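# Place the jar and bottle on the mat as pictured

## Task

Set both the jar and the bottle down so that each one is at rest and oriented the way the reference image "manual" shows them. Both must lie entirely within the mat, no other object may be on the mat, and nothing in the scene may end up tipped over.

## Robot and tools

Robot: two seven-joint arms, left_arm and right_arm, mounted on one upright column behind the near edge of the table. left_arm is the robot's own left and sits on the +y side; right_arm is on the -y side. Image left and right do not follow these names. Base positions in metres: left_arm (0, +0.031, +0.450), right_arm (-0.007, -0.031, +0.450), both with quat_wxyz (+0.999, 0, 0, -0.050), a slight yaw. The robot faces roughly +x.

Scene frame: z = 0 is the table surface, +z is up, +x points away from the robot across the table, and the origin is 0.07 m behind the table's near edge. All positions in results and all offsets in calls use these axes. Printed hand positions and orientations may be off by a few centimetres, more when an arm reaches far.

Gripper: its fingers extend along the gripper's +z axis and close along its y axis. end_effector_position is the spot between the pads when closed, just under 1 cm behind the tips. Closing pushes the tips about 17 mm further forward, mostly while the pads are still more than 70 mm apart.

execute_actions(actions, cameras): actions is a list of actions; each action is a table of at most 15 rows, and each row lasts 1/30 s. If a table has fewer than 15 rows, its last row is repeated to fill it, so every action takes 0.5 s. Every row holds 14 numbers in [-1, 1]: left_arm dx, dy, dz, rx, ry, rz, opening, then the same seven for right_arm. The six pose numbers are an offset, not a pose: they are measured from that arm's Hand target as it was when the action began, in the scene axes, and each row counts from that same start, not from the row before. Scale: 1.0 equals 0.6 m of travel or 180 degrees. rx, ry, rz form a single rotation vector, applied about the hand's own position. Repeating an offset in a new action moves the arm further. Six zeros re-command the current Hand target. Opening is absolute: +1 is fully open (0.145 m), -1 is shut; allow at least 0.5 s for a full close. Images are returned only when actions is empty or cameras requests them.

move(target, speed, blend, opening_speed, grip_force, blocking, cameras): target is one 14-number row in the same layout and scale, or a list of up to 15 such rows. Every row is an offset from the Hand targets held when the move starts, not from the preceding row. Grippers travel in straight lines, all ending together, minimum 0.5 s, cut off at 10 s. speed is the path's top speed in m/s, 0.002 to 1.1, default 0.25 (turning capped at twice that in rad/s); give one value or one per target. blend, in metres, rounds corners between listed targets; 0 stops at each. opening_speed (0.2 or more, per second on the -1..+1 scale) ramps the fingers. grip_force sets a per-pad limit of about 3 to 10 N, one value or one per arm, and persists. blocking=false returns after about 0.5 s while motion continues. Moves do not avoid obstacles or the other arm, and grippers can lag, drift or briefly go much faster than speed. The result adds a move: line such as done, off_target, moving, held or fault, plus limits (paced = pose clipped, held = steps withheld). done means at rest within 3 mm and 2 degrees; it says nothing about contact.

wait(seconds 0 to 10) lets time pass with last commands held. stop brakes a running move. zoom_image(camera, region [x0, y0, x1, y1], at most 504 by 504 pixels) enlarges part of the latest image of cam_low, cam_left_wrist or cam_right_wrist. show_instructions displays the reference image. finished_scene(scene) ends the current scene, given its number, and cannot be reversed.

Cameras: cam_low 896x504, cam_left_wrist 812x504, cam_right_wrist 812x504.

Result lines: end_effector_position and end_effector_quat_wxyz per arm; Hand target, the last commanded pose after clipping, which the next offsets start from; Tool commands; grip_measured, the measured finger gap on the command scale (the final Joint positions entry is the gap in metres); Joint velocities (may be omitted when all are at noise level); joint torques, which include arm weight and carry noise and offsets; and, for actions, sampled positions at some steps. A gripper often stops short of its Hand target; a fresh command, even zeros, pursues it again, and a remaining gap can be sent as an offset.

Cautions: each step limits the commanded orientation to 32 degrees from the measured one, and large wrist turns can swing the elbow. To hold something, command an opening well below grip_measured; a fast close squeezes harder. An arm blocked by contact keeps pushing until commanded back past the gripper. Avoid hitting the table or heavy objects, dropping or releasing moving objects, and pushing things off the table. Keep the arms, grippers and wrist cameras from touching each other; a gripper closing on the other arm's fingers counts as a clash. Holding loads, staying stretched or straining at unreachable poses heats motors; a MOTOR HOT line warns, and at 100 °C the arm faults for 30 s or more. Loose objects may occasionally be nudged by outside pushes.

Each tool is called after "Emit:" as name(argument=value, ...), one argument or row to a line, values as JSON.

Reference images:

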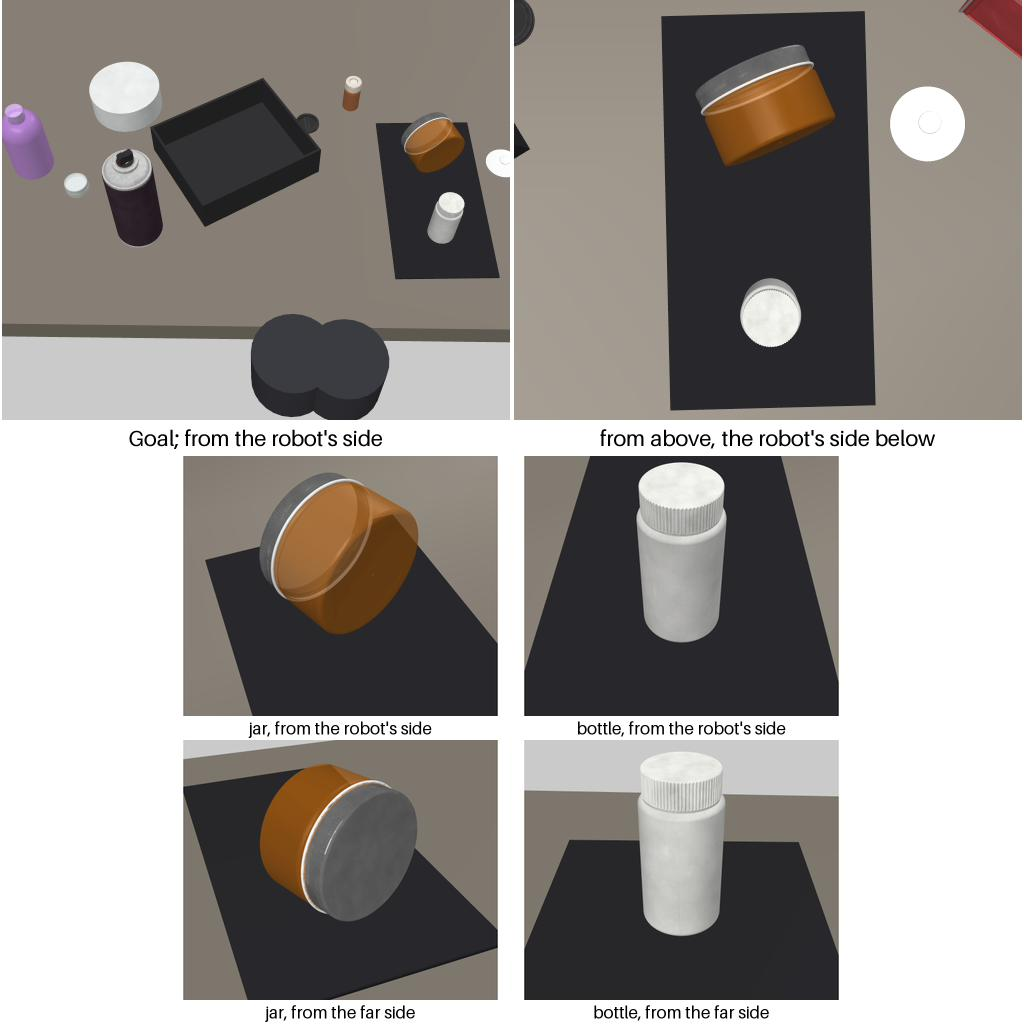

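## Session

Emit:
execute_actions(
  actions=[],
)

Scene clock: 0.00 s.
left_arm: end_effector_position=(+0.3094, +0.2895, +0.1863) grip_measured=+1.00 end_effector_quat_wxyz=(+0.090, -0.284, +0.954, +0.040) | right_arm: end_effector_position=(+0.3674, -0.0212, +0.3505) grip_measured=+1.00 end_effector_quat_wxyz=(-0.391, +0.548, -0.524, +0.522)
Joint positions: left_arm=[0.911 1.214 -1.208 1.54 -0.598 -0.486 1.175 0.145] | right_arm=[0.452 -0.153 -0.75 1.741 1.092 -0.565 -1.038 0.145]
Joint velocities: within noise
Joint torques (N m): no reading
Hand target: left_arm +0.3094, +0.2895, +0.1863; +0.090, -0.284, +0.954, +0.040 | right_arm +0.3674, -0.0212, +0.3505; -0.391, +0.548, -0.524, +0.522
Tool commands: left_gripper/opening=+1.0 right_gripper/opening=+1.0

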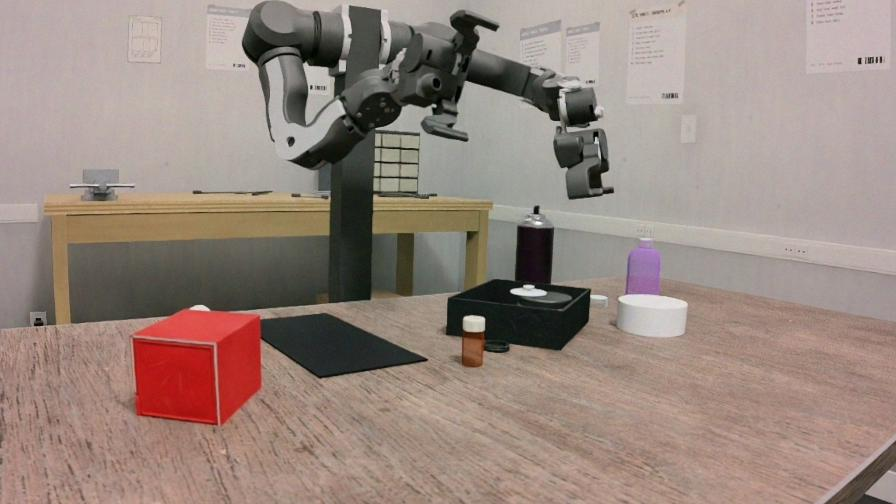

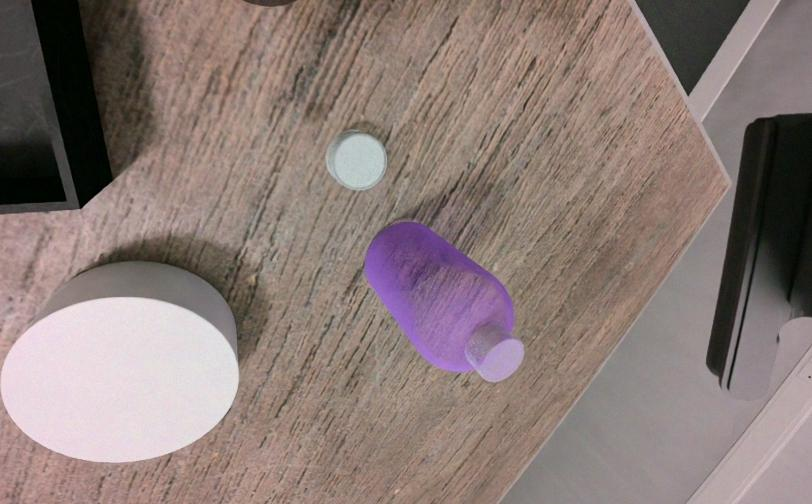

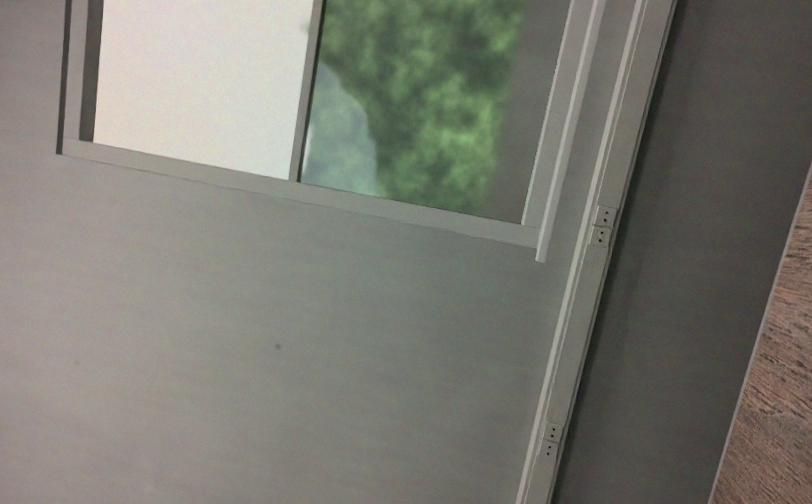

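Emit:
zoom_image(
  camera="cam_low",
  region=[400, 180, 720, 400],
)

Emit:
zoom_image(
  camera="cam_low",
  region=[100, 260, 460, 440],
)

Scaled by 1.575.

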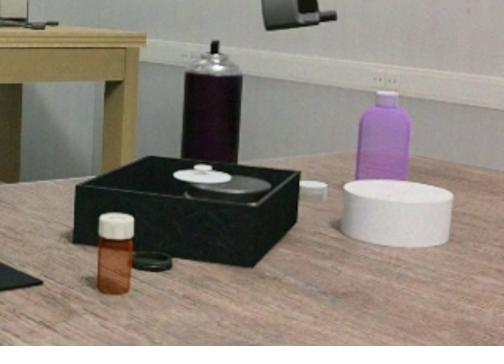

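Scaled by 1.400.

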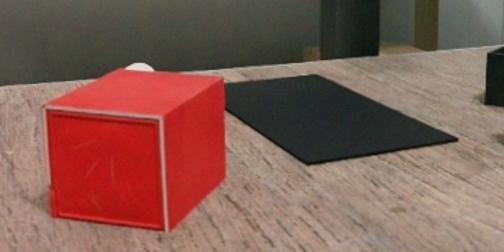

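Emit:
move(
  target=[-0.05, -0.233, 0.24, 0, 0, 0, 1, -0.145, -0.38, 0.083, 0.398, 0.298, -0.418, 1],
  speed=0.4,
  cameras=["all"],
)

Scene clock: 54.73 s.
left_arm: end_effector_position=(+0.2800, +0.1495, +0.3299) grip_measured=+1.00 end_effector_quat_wxyz=(+0.106, -0.277, +0.955, -0.023) | right_arm: end_effector_position=(+0.2808, -0.2489, +0.3992) grip_measured=+1.00 end_effector_quat_wxyz=(+0.440, -0.093, +0.822, -0.350)
Joint positions: left_arm=[1.735 1.059 -1.567 2.002 -0.06 0.034 1.574 0.145] | right_arm=[0.477 -0.174 0.074 2.335 1.07 -0.779 -1.563 0.145]
Joint torques (N m): left_arm=[6.24 -0.46 3.06 0.35 0.08 0.09 0.15] | right_arm=[5.82 0.49 0.08 1.46 -0.09 -0.02 0.32]
Hand target: left_arm +0.2795, +0.1497, +0.3303; +0.091, -0.284, +0.954, +0.040 | right_arm +0.2803, -0.2493, +0.4002; +0.248, -0.052, +0.947, -0.197
Off the commanded pose: left_arm 0.001 m, 7 deg | right_arm 0.001 m, 70 deg; orientation clipped.
joint sent to its limit (left arm) — joint 3 (upper arm roll), lower limit; joint 7 (wrist yaw), upper limit. The joint targets are off in orientation, not in position.
joint sent to its limit (right arm) — joint 2 (shoulder roll), lower limit; joint 6 (wrist pitch), lower limit; joint 7 (wrist yaw), lower limit. The joint targets are off in orientation, not in position.
move: off_target (left_arm, right_arm); limits=paced

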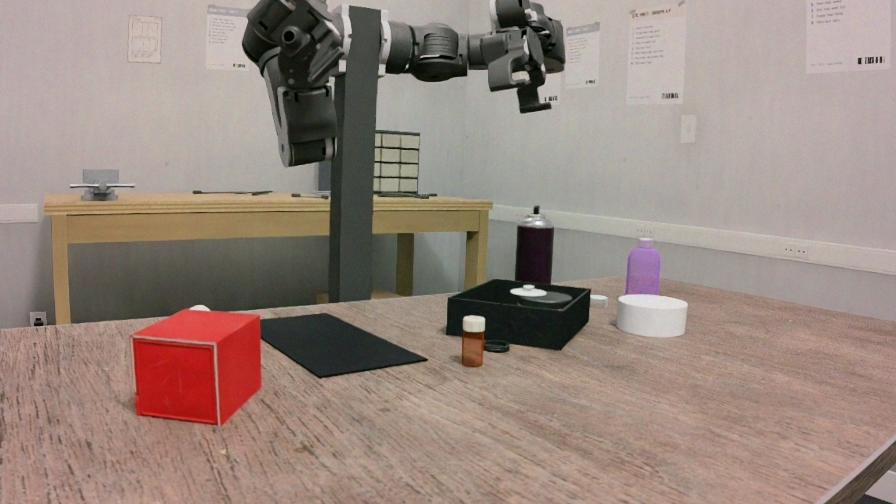

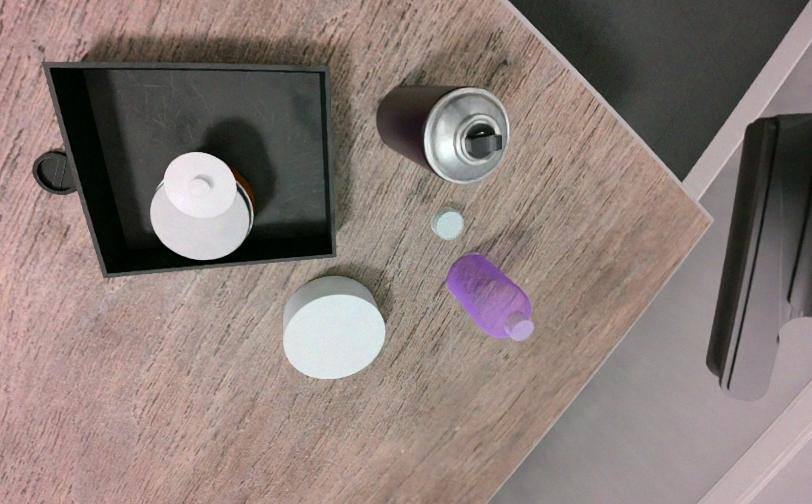

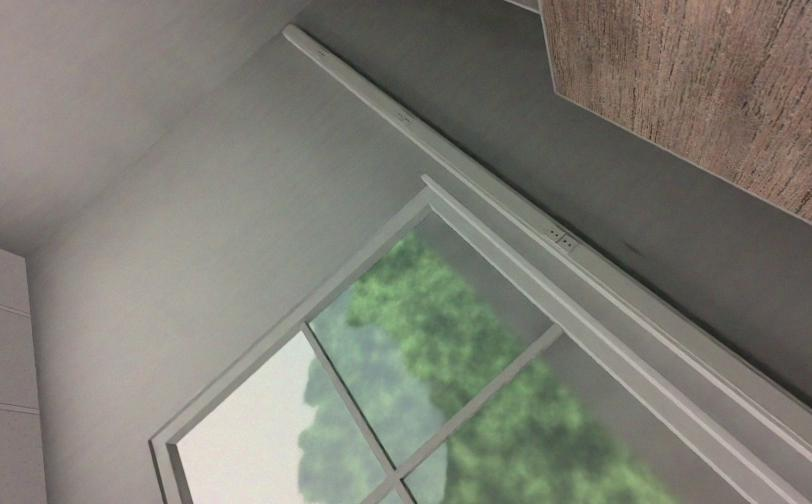

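Emit:
zoom_image(
  camera="cam_low",
  region=[230, 0, 610, 214],
)

Emit:
zoom_image(
  camera="cam_left_wrist",
  region=[20, 40, 400, 280],
)

Scaled by 1.326.

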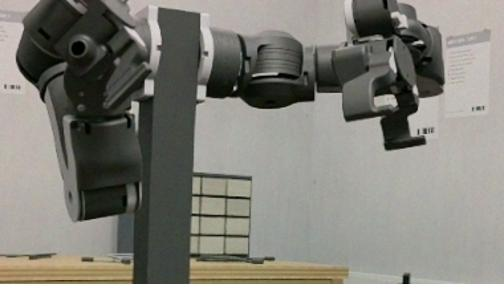

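Scaled by 1.326 from the camera's 812x504 image, which has a finer 957x594 frame.

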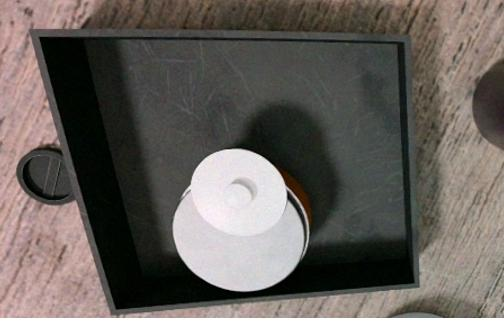

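Emit:
move(
  target=[0, 0, 0, 0, 0, 0, -1, -0.05, 0.083, -0.033, 0.0083, 0.2165, 0.3547, 1],
  speed=0.4,
  cameras=["all"],
)

Scene clock: 391.37 s.
left_arm: end_effector_position=(+0.2799, +0.1495, +0.3299) grip_measured=-1.00 end_effector_quat_wxyz=(+0.106, -0.277, +0.955, -0.023) | right_arm: end_effector_position=(+0.2510, -0.2000, +0.3805) grip_measured=+1.00 end_effector_quat_wxyz=(+0.199, -0.476, +0.664, -0.541)
Joint positions: left_arm=[1.735 1.059 -1.567 2.002 -0.06 0.034 1.574 0] | right_arm=[0.226 -0.174 -0.321 2.451 0.747 0.015 -1.563 0.145]
Joint torques (N m): left_arm=[6.21 -0.41 3.06 0.36 0.07 0.09 0.16] | right_arm=[3.34 -0.36 -0.62 1.43 -0.31 0.11 0.48]
Hand target: left_arm +0.2795, +0.1497, +0.3303; +0.090, -0.284, +0.954, +0.040 | right_arm +0.2504, -0.1994, +0.3804; +0.114, -0.554, +0.764, -0.309
Off the commanded pose: left_arm 0.001 m, 7 deg | right_arm 0.001 m, 70 deg; orientation clipped.
joint sent to its limit (left arm) — joint 3 (upper arm roll), lower limit; joint 7 (wrist yaw), upper limit. The joint targets are off in orientation, not in position.
joint sent to its limit (right arm) — joint 2 (shoulder roll), lower limit; joint 4 (elbow), upper limit, where the elbow is as bent as it goes; joint 7 (wrist yaw), lower limit. The joint targets are off in orientation, not in position.
move: off_target (left_arm, right_arm); limits=paced

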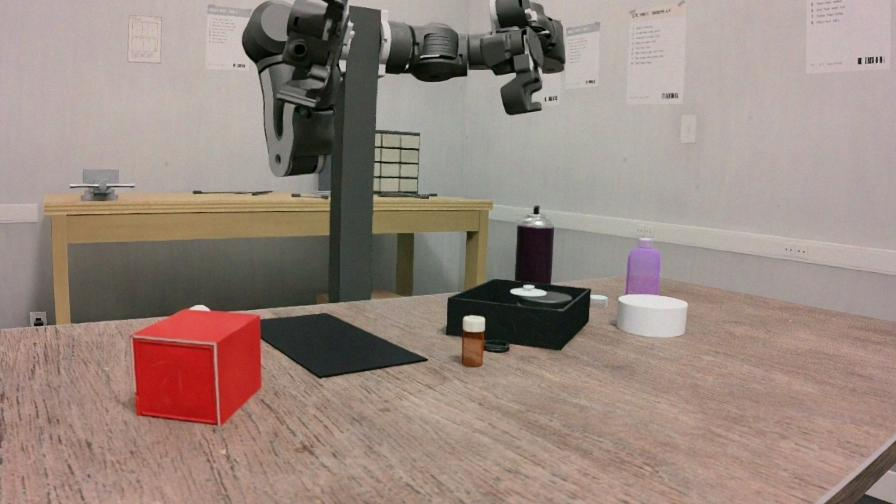

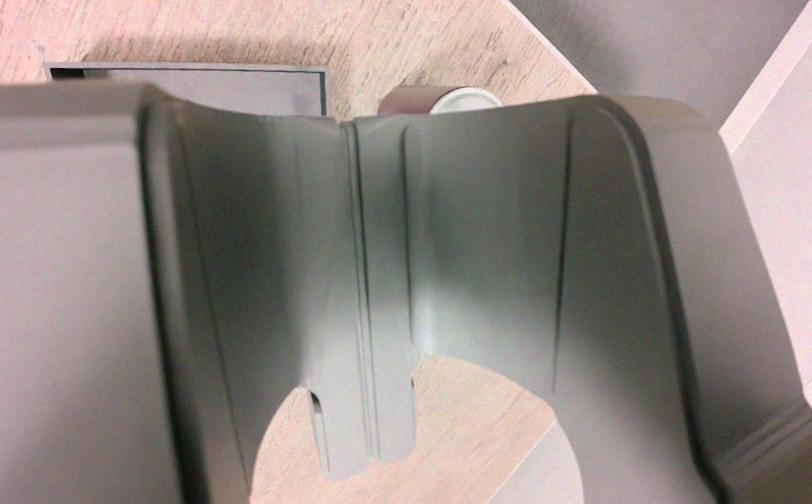

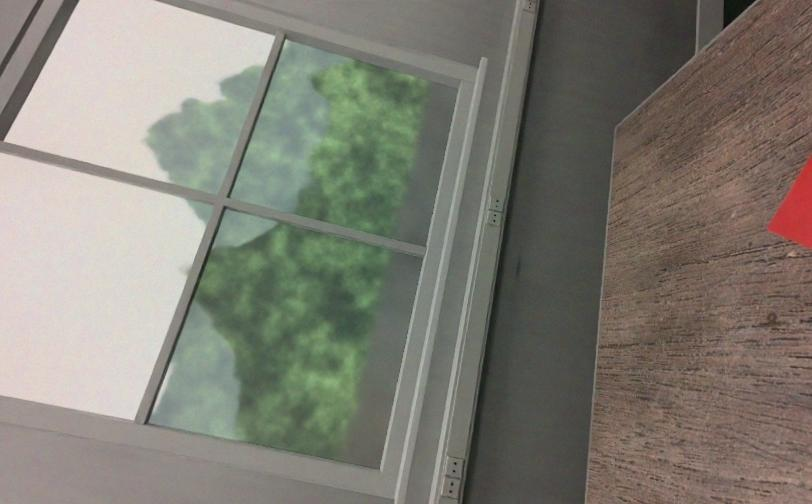

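Emit:
zoom_image(
  camera="cam_low",
  region=[430, 190, 896, 400],
)

Emit:
zoom_image(
  camera="cam_low",
  region=[0, 280, 460, 430],
)

Scaled by 1.082.

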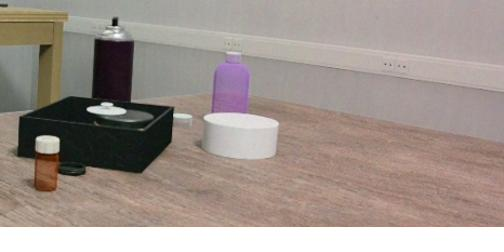

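Scaled by 1.096.

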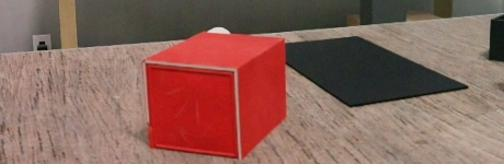

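Emit:
move(
  target=[0.184, -0.066, -0.184, 0, 0, 0, -0.3, 0, -0.083, -0.083, 0.3462, -0.1297, -0.2738, 1],
  speed=0.35,
  cameras=["all"],
)

Scene clock: 496.87 s.
left_arm: end_effector_position=(+0.3900, +0.1098, +0.2212) grip_measured=-0.30 end_effector_quat_wxyz=(+0.091, -0.285, +0.953, +0.040) | right_arm: end_effector_position=(+0.2503, -0.2493, +0.3313) grip_measured=+1.00 end_effector_quat_wxyz=(+0.446, -0.094, +0.867, -0.200)
Joint positions: left_arm=[1.377 0.494 -1.567 1.159 -0.352 -0.182 1.404 0.053] | right_arm=[0.209 -0.173 0.37 2.438 1.558 -0.779 -1.563 0.145]
Joint torques (N m): left_arm=[7.69 0.51 3.3 0.95 -0.09 -0.11 0.02] | right_arm=[3.94 0.65 0.12 1.4 0.09 -0.02 0.19]
Hand target: left_arm +0.3898, +0.1101, +0.2199; +0.090, -0.284, +0.954, +0.040 | right_arm +0.2504, -0.2492, +0.3307; +0.383, +0.000, +0.924, +0.001
Off the commanded pose: left_arm 0.001 m, 0 deg | right_arm 0.001 m, 27 deg.
joint sent to its limit (right arm) — joint 2 (shoulder roll), lower limit; joint 5 (forearm roll), upper limit; joint 6 (wrist pitch), lower limit; joint 7 (wrist yaw), lower limit. The joint targets are off in orientation, not in position.
move: off_target (right_arm)

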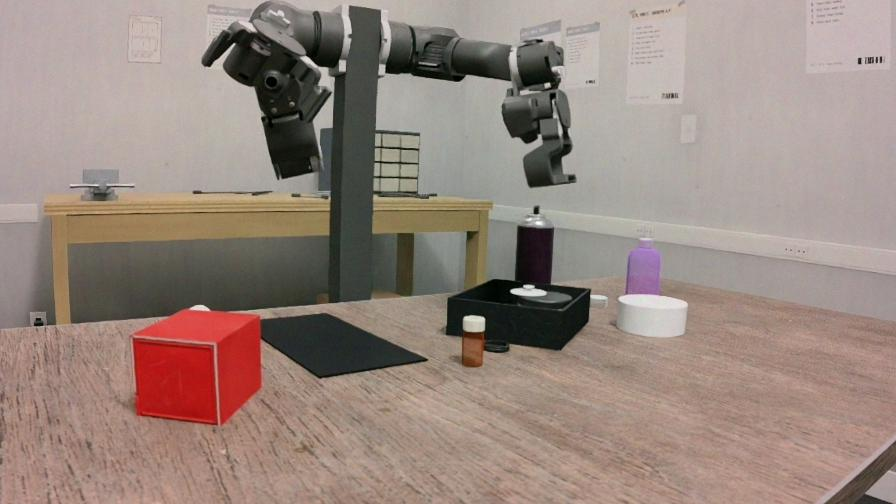

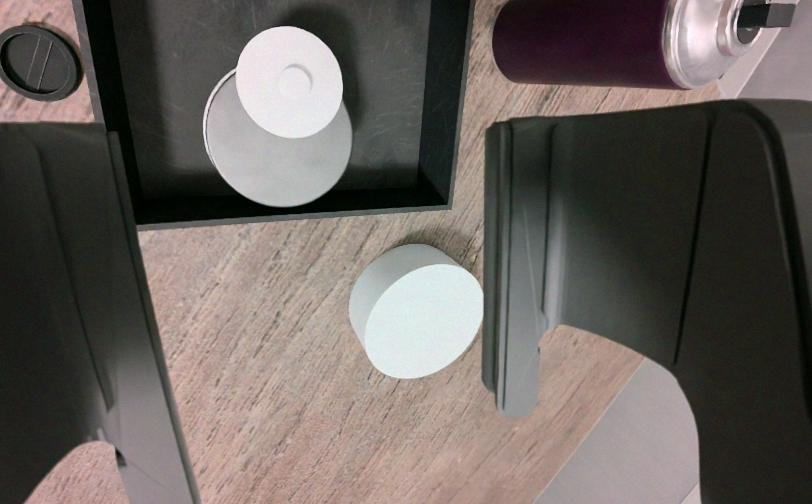

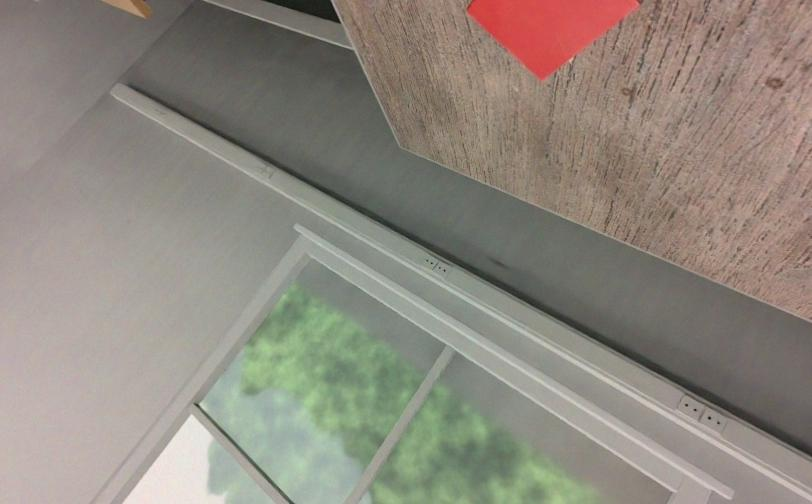

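Emit:
move(
  target=[
    [-0.005, 0.033, -0.15, 0, 0, 0, -0.3, 0.133, 0.05, 0.05, -0.4717, -0.1954, 0.1954, 1],
    [-0.005, 0.033, -0.15, 0, 0, 0, -0.3, 0.133, 0.05, 0.05, -0.9239, 0, 0.3827, 1],
    [-0.005, 0.033, -0.15, 0, 0, 0, -0.3, 0.176, -0.06, 0.097, 0.5258, -0.0441, -0.1487, 1],
  ],
  speed=0.4,
  cameras=["all"],
)

Scene clock: 673.13 s.
left_arm: end_effector_position=(+0.3873, +0.1305, +0.1310) grip_measured=-0.30 end_effector_quat_wxyz=(+0.091, -0.286, +0.953, +0.040) | right_arm: end_effector_position=(+0.3562, -0.2859, +0.3913) grip_measured=+1.00 end_effector_quat_wxyz=(+0.309, +0.468, +0.575, +0.596)
Joint positions: left_arm=[1.144 0.452 -1.567 0.959 -0.534 -0.239 1.157 0.053] | right_arm=[0.517 1.274 -0.483 1.61 -0.022 -0.295 0.229 0.145]
Joint torques (N m): left_arm=[7.61 0.57 2.74 1.13 -0.09 -0.1 0.02] | right_arm=[5.53 4.92 3.32 0.42 0.09 -0.18 -0.32]
Hand target: left_arm +0.3869, +0.1300, +0.1299; +0.090, -0.284, +0.954, +0.040 | right_arm +0.3560, -0.2851, +0.3887; +0.306, +0.468, +0.578, +0.594
Off the commanded pose: left_arm 0.001 m, 0 deg | right_arm 0.003 m, 1 deg.
move: done

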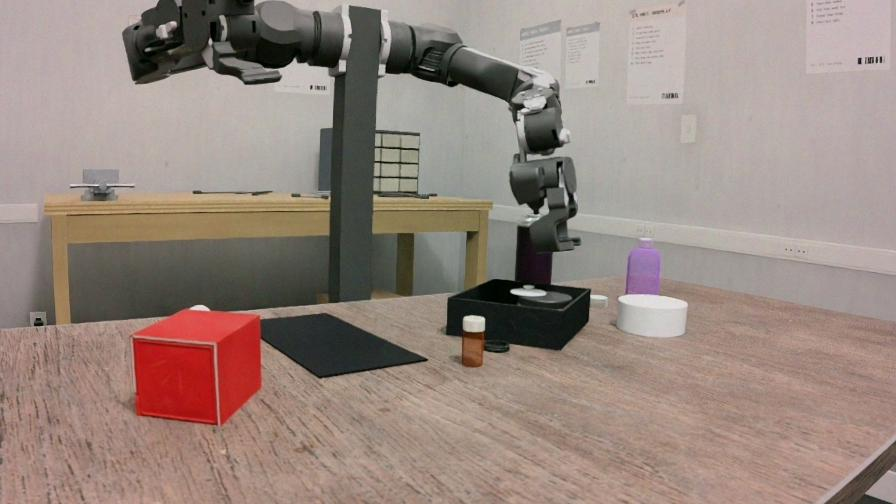

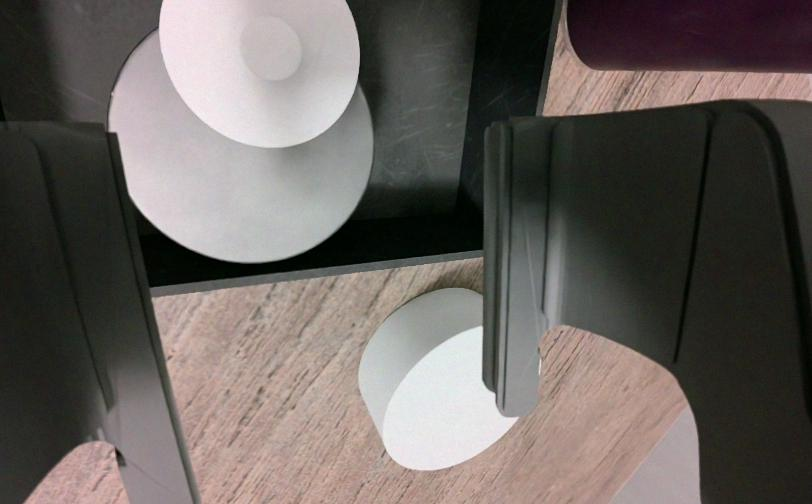

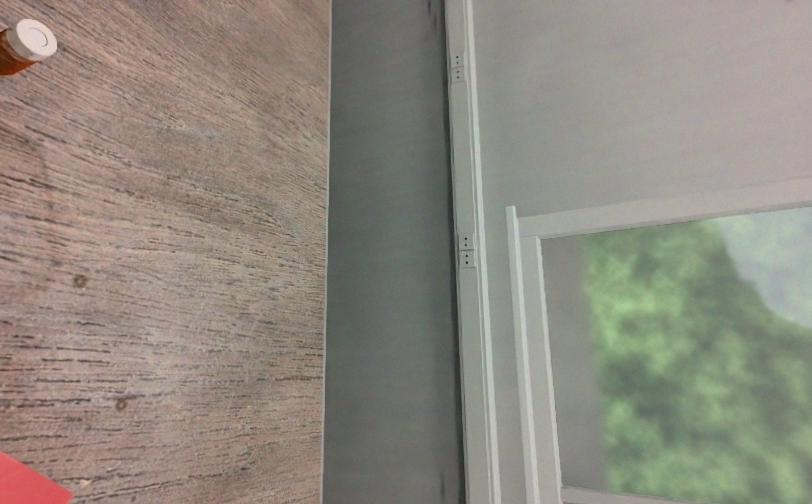

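Emit:
move(
  target=[-0.003, 0, -0.058, 0, 0, 0, -0.3, -0.127, 0.0085, -0.181, -0.3875, 0.3037, 0.1546, 1],
  speed=0.4,
  cameras=["all"],
)

Scene clock: 702.93 s.
left_arm: end_effector_position=(+0.3859, +0.1304, +0.0964) grip_measured=-0.30 end_effector_quat_wxyz=(+0.091, -0.286, +0.953, +0.040) | right_arm: end_effector_position=(+0.2808, -0.2789, +0.2805) grip_measured=+1.00 end_effector_quat_wxyz=(+0.093, +0.282, +0.954, -0.035)
Joint positions: left_arm=[1.064 0.377 -1.567 0.807 -0.597 -0.265 1.051 0.053] | right_arm=[1.294 1.075 -1.25 1.668 -0.302 -0.537 1.57 0.145]
Joint torques (N m): left_arm=[7.48 0.57 2.15 1.13 -0.09 -0.08 0] | right_arm=[7.64 1.89 2.67 -0.02 -0.09 0.08 0.26]
Hand target: left_arm +0.3851, +0.1300, +0.0952; +0.091, -0.284, +0.954, +0.040 | right_arm +0.2798, -0.2801, +0.2801; +0.090, +0.284, +0.954, -0.039
Off the commanded pose: left_arm 0.002 m, 0 deg | right_arm 0.002 m, 1 deg.
joint sent to its limit (right arm) — joint 7 (wrist yaw), upper limit. The joint targets still meet the commanded pose.
move: done

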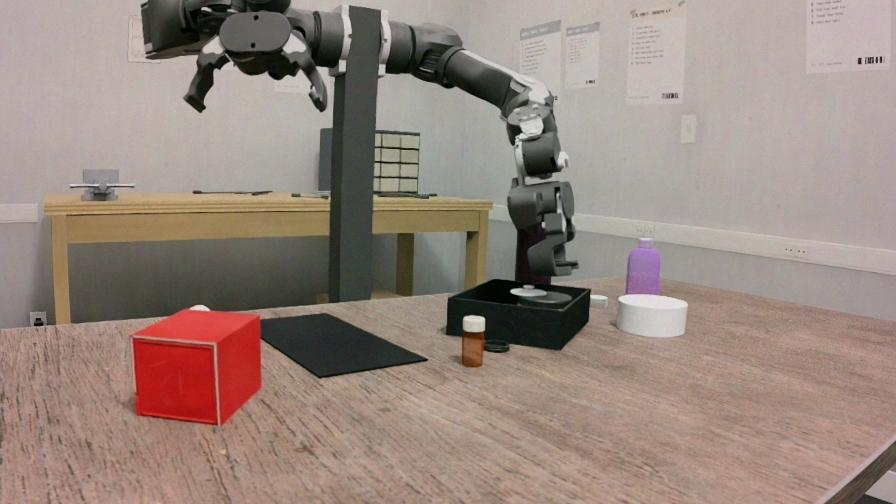

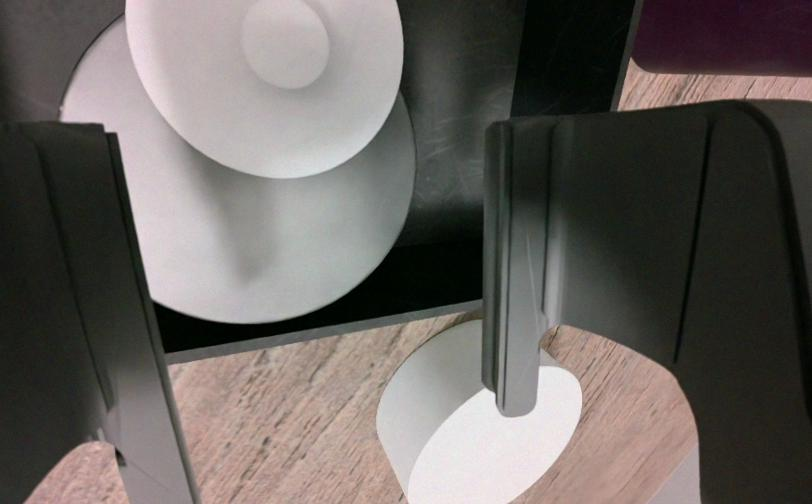

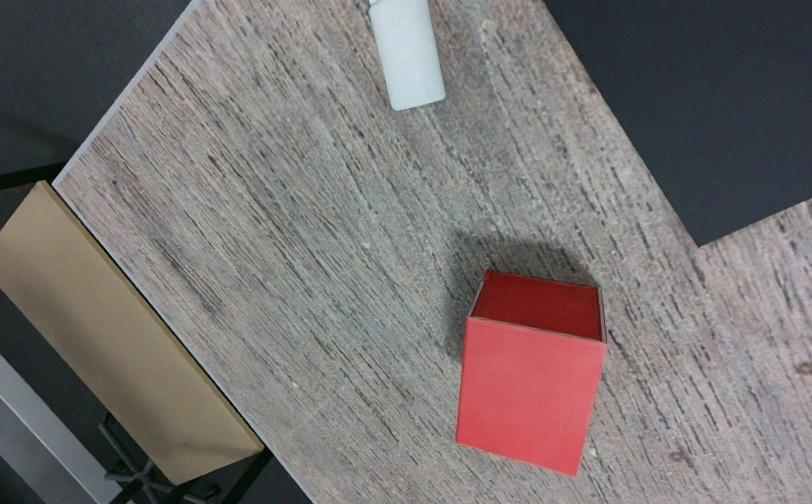

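Emit:
zoom_image(
  camera="cam_low",
  region=[130, 0, 350, 124],
)

Emit:
zoom_image(
  camera="cam_low",
  region=[440, 170, 640, 350],
)

Scaled by 2.291.

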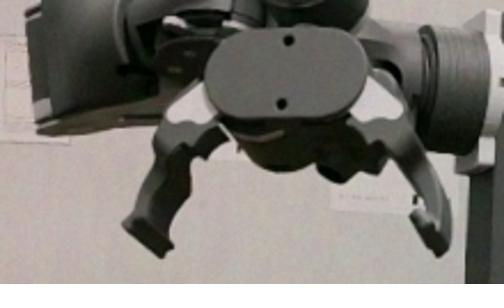

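Scaled by 2.520.

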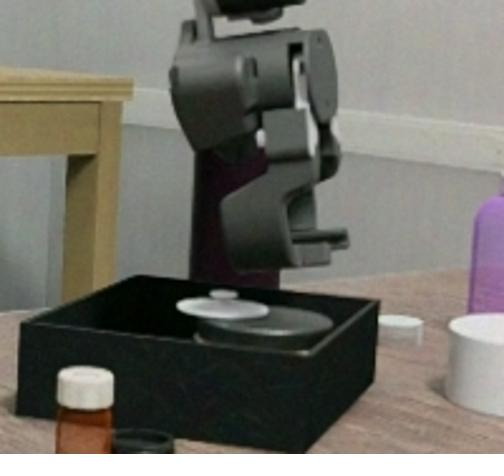

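Emit:
move(
  target=[-0.0393, -0.0383, 0, 0, 0, 0, -0.3, -0.116, 0.017, -0.05, 0, 0, 0, 1],
  speed=0.3,
  cameras=["all"],
)

Scene clock: 799.37 s.
left_arm: end_effector_position=(+0.3623, +0.1053, +0.0959) grip_measured=-0.30 end_effector_quat_wxyz=(+0.090, -0.283, +0.954, +0.036) | right_arm: end_effector_position=(+0.2095, -0.2704, +0.2503) grip_measured=+1.00 end_effector_quat_wxyz=(+0.089, +0.283, +0.954, -0.042)
Joint positions: left_arm=[1.036 0.397 -1.567 0.985 -0.596 -0.127 1.113 0.053] | right_arm=[1.101 1.327 -1.252 2.039 -0.4 -0.374 1.442 0.145]
Joint torques (N m): left_arm=[7.35 0.8 2.39 1.55 -0.07 0.11 0.27] | right_arm=[4.55 2.6 3.45 0.21 -0.23 0.08 -0.19]
Hand target: left_arm +0.3615, +0.1069, +0.0951; +0.090, -0.284, +0.954, +0.040 | right_arm +0.2102, -0.2699, +0.2501; +0.090, +0.284, +0.954, -0.039
Off the commanded pose: left_arm 0.002 m, 0 deg | right_arm 0.001 m, 0 deg.
move: done

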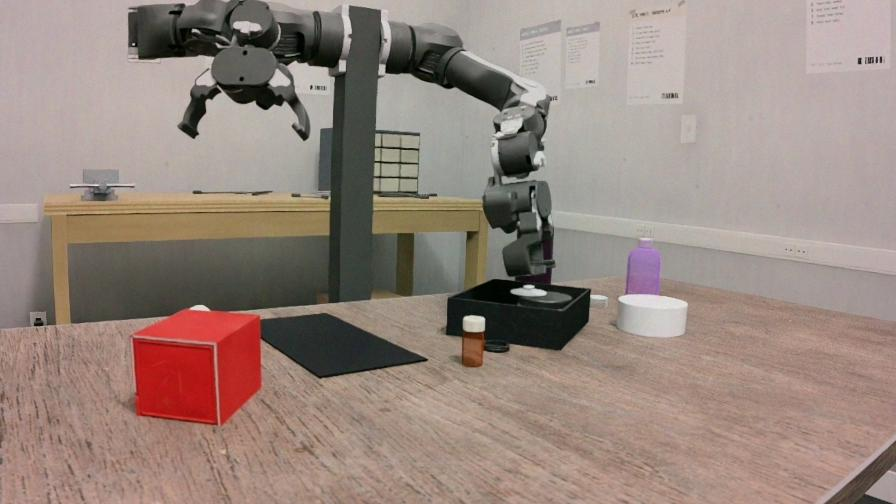

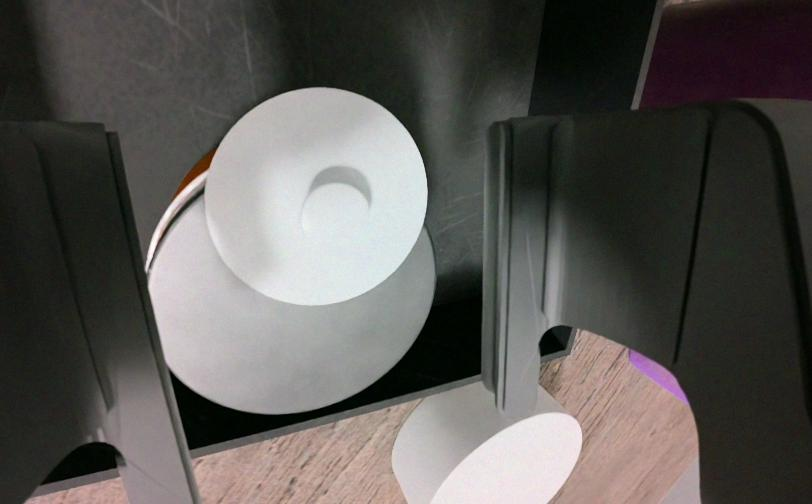

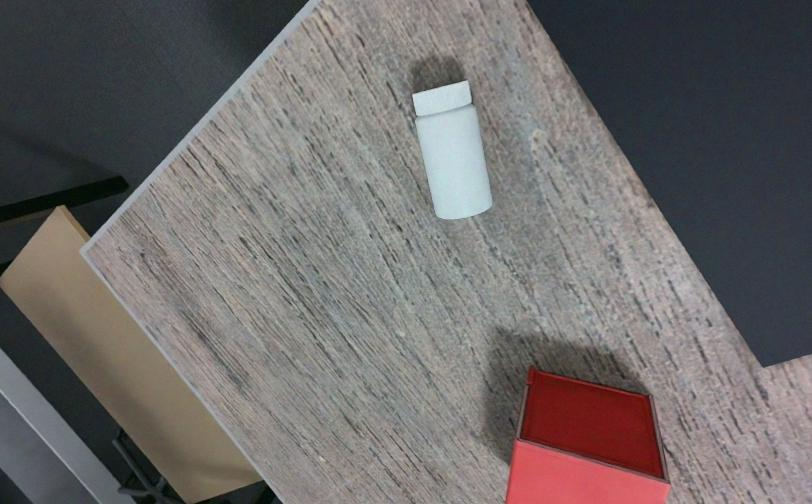

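Emit:
move(
  target=[-0.0047, 0.002, -0.0185, -0.0407, 0.0477, 0, -0.4, 0, 0, -0.083, 0, 0, 0, -0.3],
  speed=0.2,
  cameras=["all"],
)

Scene clock: 907.60 s.
left_arm: end_effector_position=(+0.3590, +0.1094, +0.0844) grip_measured=-0.40 end_effector_quat_wxyz=(+0.002, -0.286, +0.958, +0.003) | right_arm: end_effector_position=(+0.2095, -0.2703, +0.2008) grip_measured=-0.30 end_effector_quat_wxyz=(+0.089, +0.283, +0.954, -0.041)
Joint positions: left_arm=[1.028 0.361 -1.528 0.782 -0.469 -0.368 1.075 0.046] | right_arm=[0.917 1.272 -1.276 1.965 -0.599 -0.33 1.277 0.053]
Joint torques (N m): left_arm=[7.58 0.65 2.89 1.28 0.13 -0.13 -0.01] | right_arm=[4.52 2.99 3.29 0.4 -0.24 0.1 -0.19]
Hand target: left_arm +0.3588, +0.1082, +0.0841; +0.001, -0.285, +0.958, +0.000 | right_arm +0.2103, -0.2698, +0.2004; +0.090, +0.284, +0.954, -0.039
Off the commanded pose: left_arm 0.001 m, 0 deg | right_arm 0.001 m, 0 deg.
move: done

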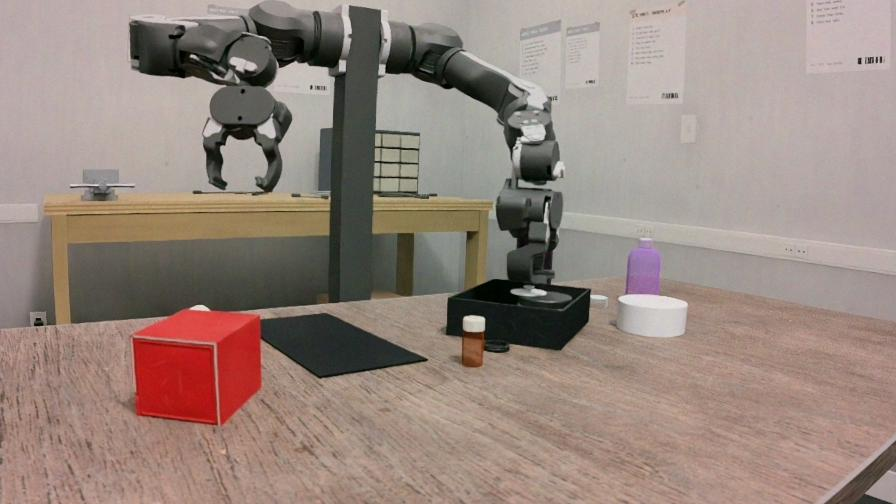

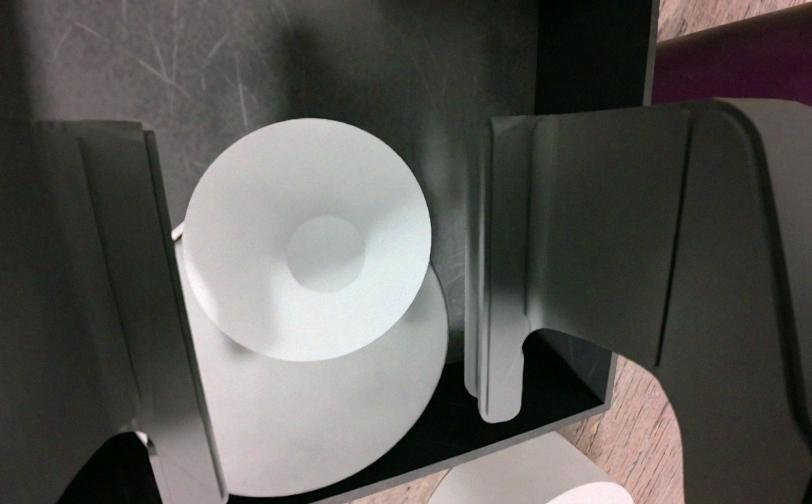

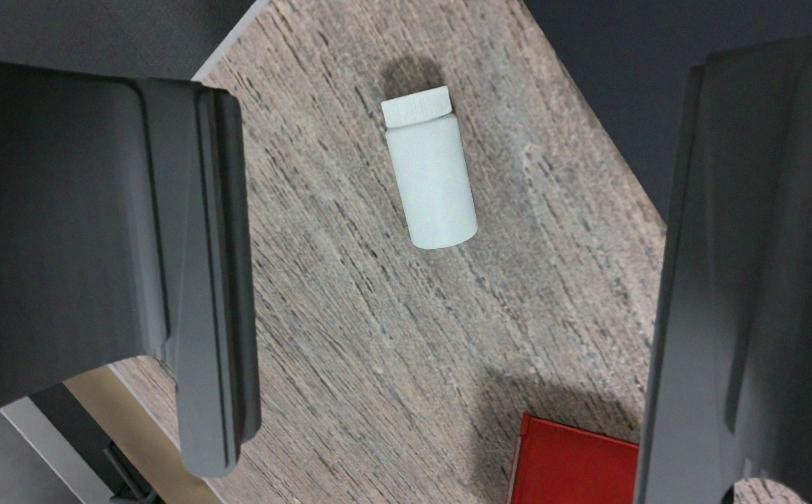

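Emit:
zoom_image(
  camera="cam_low",
  region=[480, 220, 600, 320],
)

Scaled by 4.200.

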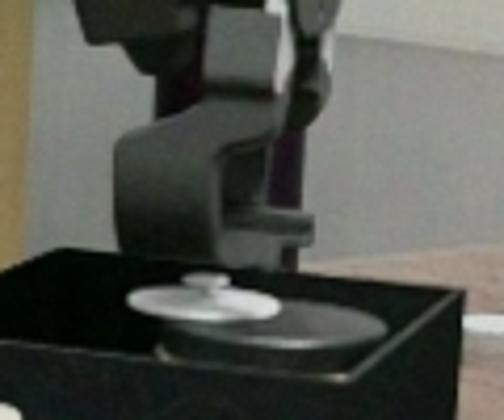

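Emit:
move(
  target=[0, 0, -0.0275, 0, 0, 0, -0.4, -0.0778, -0.0565, -0.184, -0.0434, -0.0955, 0.0519, 0.0],
  speed=0.2,
  cameras=["all"],
)

Scene clock: 975.97 s.
left_arm: end_effector_position=(+0.3594, +0.1085, +0.0686) grip_measured=-0.40 end_effector_quat_wxyz=(+0.001, -0.287, +0.958, +0.001) | right_arm: end_effector_position=(+0.1613, -0.3047, +0.0894) grip_measured=+0.00 end_effector_quat_wxyz=(+0.250, +0.202, +0.945, -0.057)
Joint positions: left_arm=[0.998 0.308 -1.528 0.673 -0.498 -0.404 1.015 0.046] | right_arm=[0.389 1.292 -1.451 1.803 -1.374 0.148 0.658 0.076]
Joint torques (N m): left_arm=[7.4 0.51 1.87 1.2 0.01 -0.13 0] | right_arm=[3.23 4.58 2.35 0.76 -0.33 0.29 -0.2]
Hand target: left_arm +0.3587, +0.1082, +0.0676; +0.001, -0.285, +0.958, +0.000 | right_arm +0.1635, -0.3038, +0.0900; +0.253, +0.202, +0.945, -0.053
Off the commanded pose: left_arm 0.001 m, 0 deg | right_arm 0.003 m, 1 deg.
move: done

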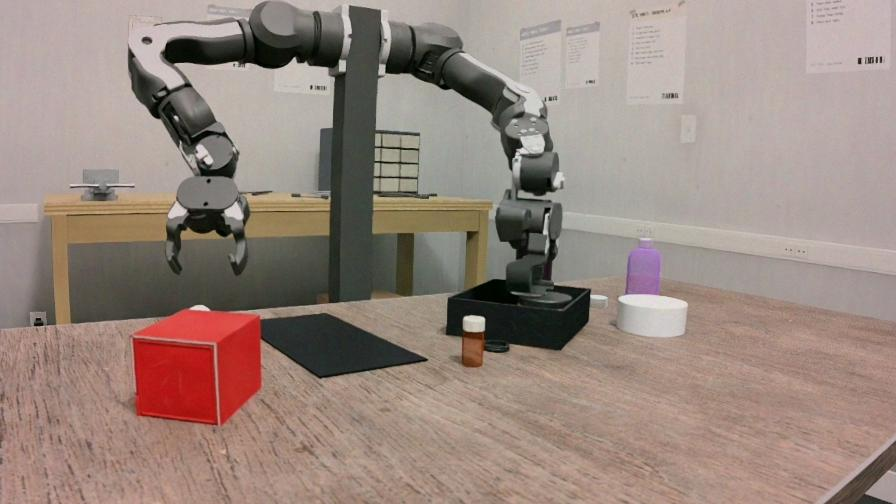

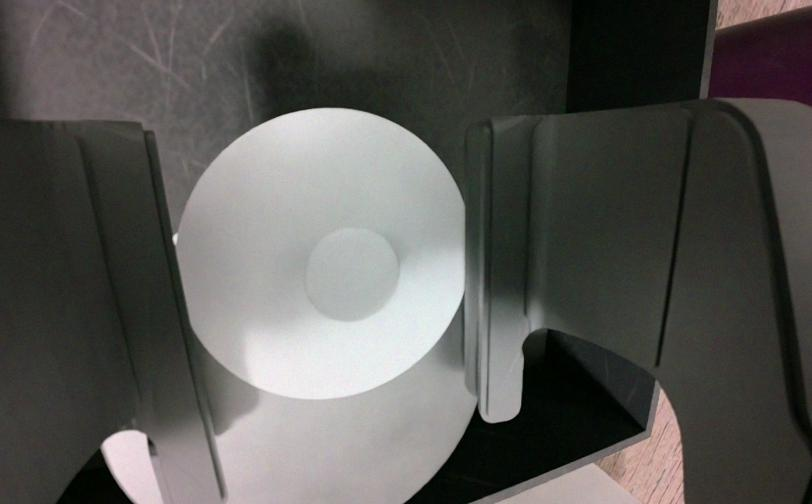

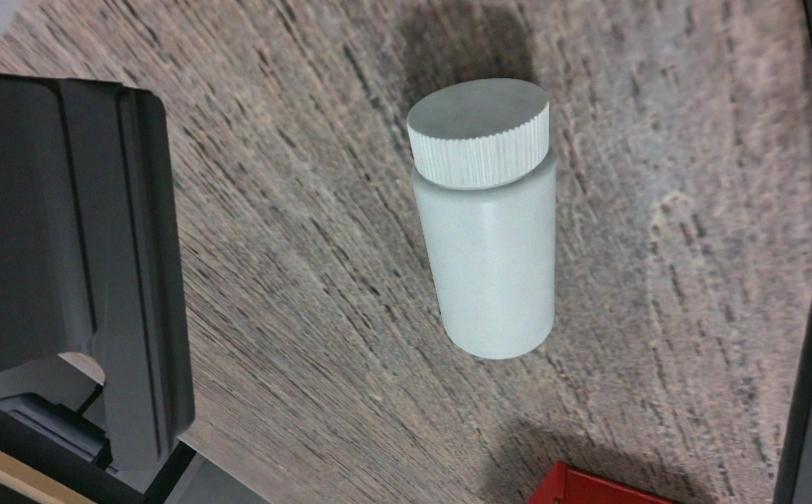

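Emit:
zoom_image(
  camera="cam_low",
  region=[480, 240, 600, 320],
)

Scaled by 4.200.

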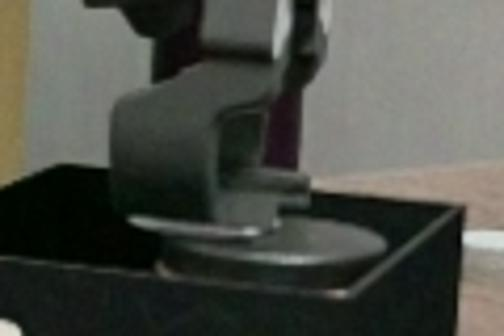

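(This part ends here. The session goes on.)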